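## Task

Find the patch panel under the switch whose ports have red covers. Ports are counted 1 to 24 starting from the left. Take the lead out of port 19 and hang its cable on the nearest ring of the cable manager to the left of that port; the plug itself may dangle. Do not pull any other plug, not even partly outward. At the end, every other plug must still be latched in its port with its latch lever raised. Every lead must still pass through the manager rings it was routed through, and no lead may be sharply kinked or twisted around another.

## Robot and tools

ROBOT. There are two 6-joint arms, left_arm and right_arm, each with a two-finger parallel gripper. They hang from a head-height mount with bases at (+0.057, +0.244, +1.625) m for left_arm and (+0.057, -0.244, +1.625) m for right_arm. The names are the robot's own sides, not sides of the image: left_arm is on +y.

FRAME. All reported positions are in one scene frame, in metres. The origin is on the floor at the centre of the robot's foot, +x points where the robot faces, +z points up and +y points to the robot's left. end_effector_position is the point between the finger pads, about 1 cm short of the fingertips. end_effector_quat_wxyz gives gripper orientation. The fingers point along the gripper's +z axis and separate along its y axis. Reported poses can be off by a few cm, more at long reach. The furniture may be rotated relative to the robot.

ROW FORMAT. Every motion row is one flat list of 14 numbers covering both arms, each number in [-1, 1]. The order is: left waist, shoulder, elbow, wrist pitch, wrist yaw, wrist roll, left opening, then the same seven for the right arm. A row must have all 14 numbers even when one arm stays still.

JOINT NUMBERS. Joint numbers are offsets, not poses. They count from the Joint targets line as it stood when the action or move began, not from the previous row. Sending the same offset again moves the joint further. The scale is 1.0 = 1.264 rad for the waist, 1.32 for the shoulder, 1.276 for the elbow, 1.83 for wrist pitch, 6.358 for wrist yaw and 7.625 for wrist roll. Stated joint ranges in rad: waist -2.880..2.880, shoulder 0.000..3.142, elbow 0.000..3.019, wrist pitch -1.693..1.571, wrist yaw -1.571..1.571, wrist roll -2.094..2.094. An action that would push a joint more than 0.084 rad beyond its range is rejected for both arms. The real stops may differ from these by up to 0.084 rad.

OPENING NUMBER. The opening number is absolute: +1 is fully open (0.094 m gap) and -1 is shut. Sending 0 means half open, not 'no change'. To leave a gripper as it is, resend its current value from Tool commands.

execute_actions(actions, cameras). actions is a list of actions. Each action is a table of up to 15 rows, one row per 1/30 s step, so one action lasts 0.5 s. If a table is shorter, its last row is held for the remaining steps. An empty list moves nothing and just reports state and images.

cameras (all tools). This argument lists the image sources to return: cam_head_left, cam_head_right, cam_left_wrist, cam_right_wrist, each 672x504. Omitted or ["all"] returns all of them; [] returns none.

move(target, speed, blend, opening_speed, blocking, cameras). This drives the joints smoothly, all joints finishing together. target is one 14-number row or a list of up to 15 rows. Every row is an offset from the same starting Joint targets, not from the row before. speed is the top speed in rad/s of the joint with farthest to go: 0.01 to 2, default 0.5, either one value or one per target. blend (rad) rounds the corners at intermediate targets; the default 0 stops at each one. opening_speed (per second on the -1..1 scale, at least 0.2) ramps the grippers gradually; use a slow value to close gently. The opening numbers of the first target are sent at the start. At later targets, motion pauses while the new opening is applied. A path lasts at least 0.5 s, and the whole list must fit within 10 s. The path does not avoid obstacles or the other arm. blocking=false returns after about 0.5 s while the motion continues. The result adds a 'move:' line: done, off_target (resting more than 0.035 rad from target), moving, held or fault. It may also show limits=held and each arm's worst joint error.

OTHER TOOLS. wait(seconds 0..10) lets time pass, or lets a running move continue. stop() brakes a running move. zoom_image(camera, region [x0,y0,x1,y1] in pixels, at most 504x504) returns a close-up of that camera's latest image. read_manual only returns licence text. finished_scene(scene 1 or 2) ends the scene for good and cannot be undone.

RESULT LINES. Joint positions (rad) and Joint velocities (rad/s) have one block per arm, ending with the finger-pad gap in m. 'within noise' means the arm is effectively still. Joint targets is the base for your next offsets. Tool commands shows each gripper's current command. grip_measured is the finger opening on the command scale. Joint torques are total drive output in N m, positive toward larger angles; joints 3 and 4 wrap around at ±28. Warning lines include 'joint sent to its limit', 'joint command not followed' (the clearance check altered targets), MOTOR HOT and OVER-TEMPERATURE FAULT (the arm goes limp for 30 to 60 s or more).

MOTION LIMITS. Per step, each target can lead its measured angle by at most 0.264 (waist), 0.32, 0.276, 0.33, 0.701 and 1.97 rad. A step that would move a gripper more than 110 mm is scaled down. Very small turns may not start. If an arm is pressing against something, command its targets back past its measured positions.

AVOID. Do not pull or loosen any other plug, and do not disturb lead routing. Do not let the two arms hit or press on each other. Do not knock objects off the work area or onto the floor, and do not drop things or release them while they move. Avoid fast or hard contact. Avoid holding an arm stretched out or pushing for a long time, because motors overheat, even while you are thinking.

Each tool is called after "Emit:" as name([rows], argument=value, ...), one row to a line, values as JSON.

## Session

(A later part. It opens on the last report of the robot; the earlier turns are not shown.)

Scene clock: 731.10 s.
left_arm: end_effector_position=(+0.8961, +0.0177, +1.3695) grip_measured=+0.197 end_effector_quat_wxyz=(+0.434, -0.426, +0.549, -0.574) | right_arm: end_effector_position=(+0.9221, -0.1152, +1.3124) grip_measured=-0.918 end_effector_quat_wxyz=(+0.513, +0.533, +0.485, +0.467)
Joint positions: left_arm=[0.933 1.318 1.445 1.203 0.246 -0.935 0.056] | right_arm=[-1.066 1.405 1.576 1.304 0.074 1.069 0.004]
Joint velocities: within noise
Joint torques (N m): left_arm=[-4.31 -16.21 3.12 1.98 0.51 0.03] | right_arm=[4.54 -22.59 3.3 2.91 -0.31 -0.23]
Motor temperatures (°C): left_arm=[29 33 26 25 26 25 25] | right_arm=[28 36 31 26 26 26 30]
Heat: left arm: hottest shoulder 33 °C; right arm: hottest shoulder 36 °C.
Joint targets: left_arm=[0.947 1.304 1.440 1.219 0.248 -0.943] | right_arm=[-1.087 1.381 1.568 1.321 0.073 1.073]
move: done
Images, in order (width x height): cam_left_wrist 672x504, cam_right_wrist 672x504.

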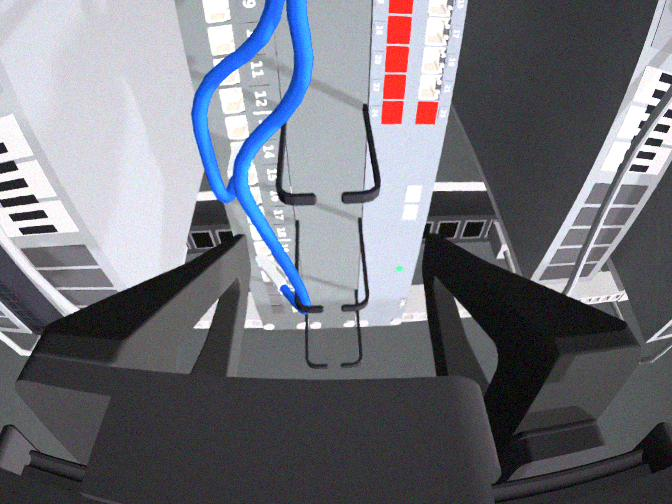

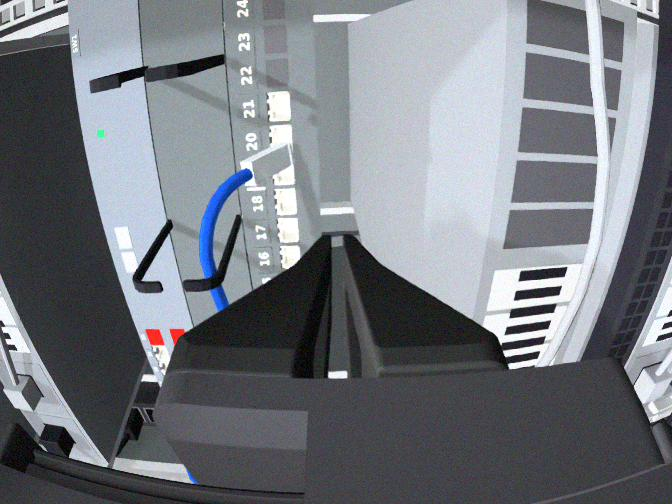

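Emit:
move(target=[0,0,-0.3,0,0,0,0.2, 0,0,-0.3,0,0,0,-0.92], speed=0.5)

Emit:
zoom_image(camera="cam_head_right", region=[260, 160, 400, 265])

Emit:
zoom_image(camera="cam_left_wrist", region=[180, 0, 440, 240])

Emit:
zoom_image(camera="cam_right_wrist", region=[100, 0, 440, 300])

Scene clock: 738.97 s.
left_arm: end_effector_position=(+0.7269, -0.0343, +1.2992) grip_measured=+0.197 end_effector_quat_wxyz=(+0.283, -0.445, +0.650, -0.548) | right_arm: end_effector_position=(+0.7641, -0.0659, +1.2278) grip_measured=-0.918 end_effector_quat_wxyz=(+0.382, +0.559, +0.606, +0.419)
Joint positions: left_arm=[0.936 1.308 1.063 1.206 0.244 -0.935 0.056] | right_arm=[-1.07 1.393 1.19 1.306 0.074 1.069 0.004]
Joint velocities: within noise
Joint torques (N m): left_arm=[-4.89 -12.51 0.38 1.62 0.57 0.03] | right_arm=[5.19 -18.14 0.05 2.84 -0.28 -0.21]
Motor temperatures (°C): left_arm=[29 33 26 25 26 25 25] | right_arm=[28 36 31 26 26 26 30]
Heat: left arm: hottest shoulder 33 °C; right arm: hottest shoulder 36 °C.
Joint targets: left_arm=[0.947 1.304 1.057 1.218 0.248 -0.943] | right_arm=[-1.087 1.381 1.185 1.321 0.073 1.073]
move: done

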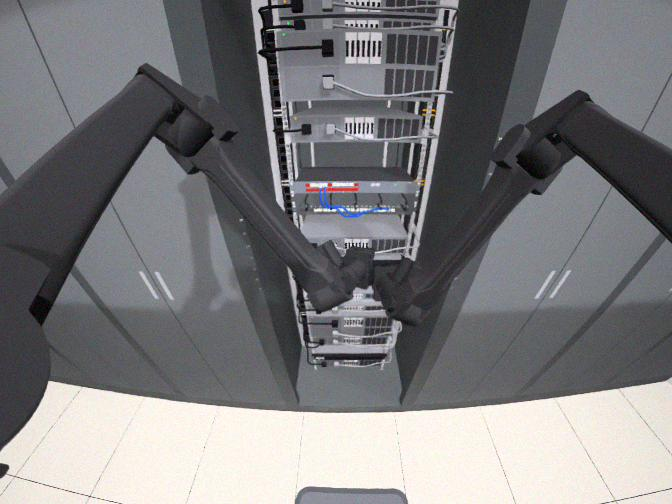

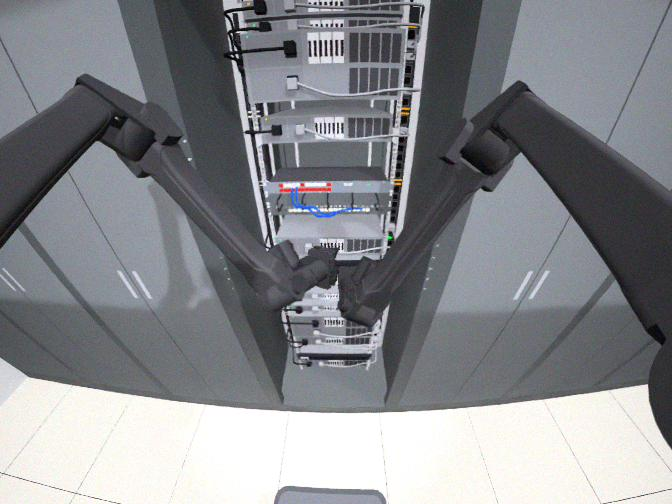

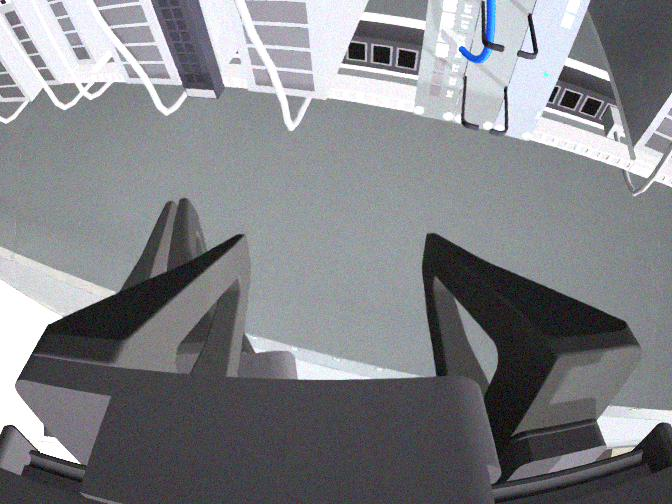

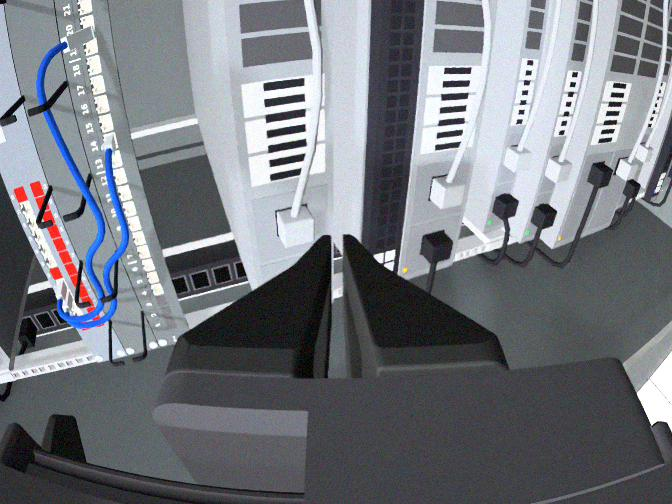

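Scaled by 3.600 from the camera's 672x504 image, which has a finer 960x720 frame.

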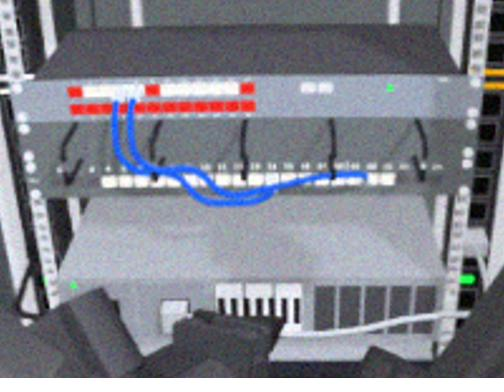

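Scaled by 1.938 from the camera's 672x504 image, which has a finer 960x720 frame.

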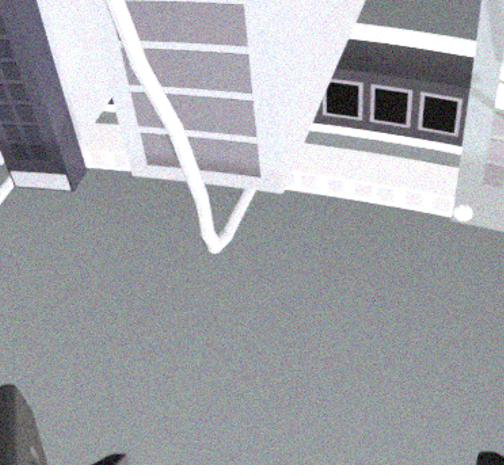

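Scaled by 1.482 from the camera's 672x504 image, which has a finer 960x720 frame.

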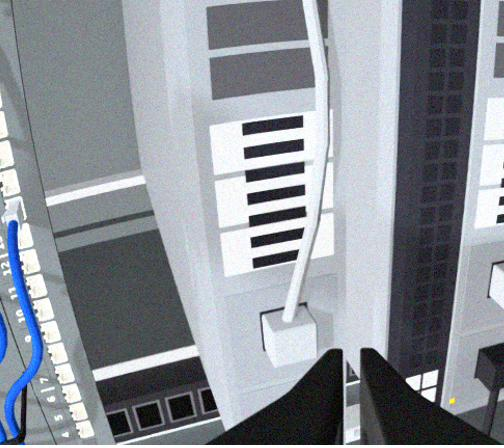

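Emit:
zoom_image(camera="cam_right_wrist", region=[10, 0, 160, 210])

Emit:
zoom_image(camera="cam_right_wrist", region=[10, 150, 170, 370])

Scaled by 2.400 from the camera's 672x504 image, which has a finer 960x720 frame.

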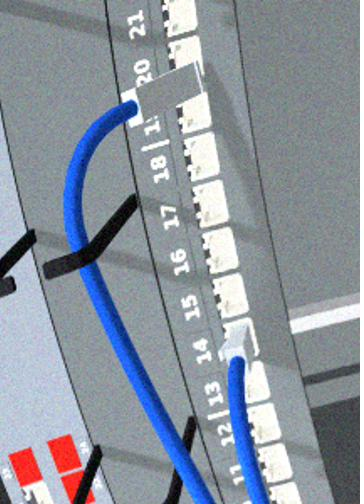

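Scaled by 2.291 from the camera's 672x504 image, which has a finer 960x720 frame.

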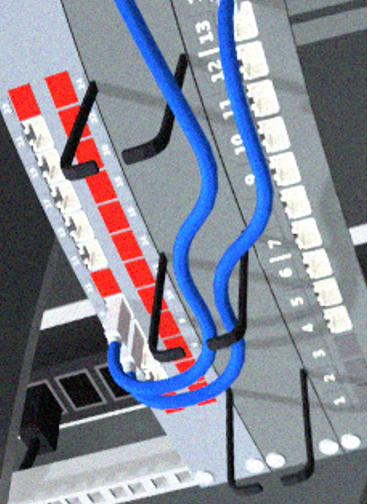

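Emit:
finished_scene(scene=1)

The scene is finished: the task was done.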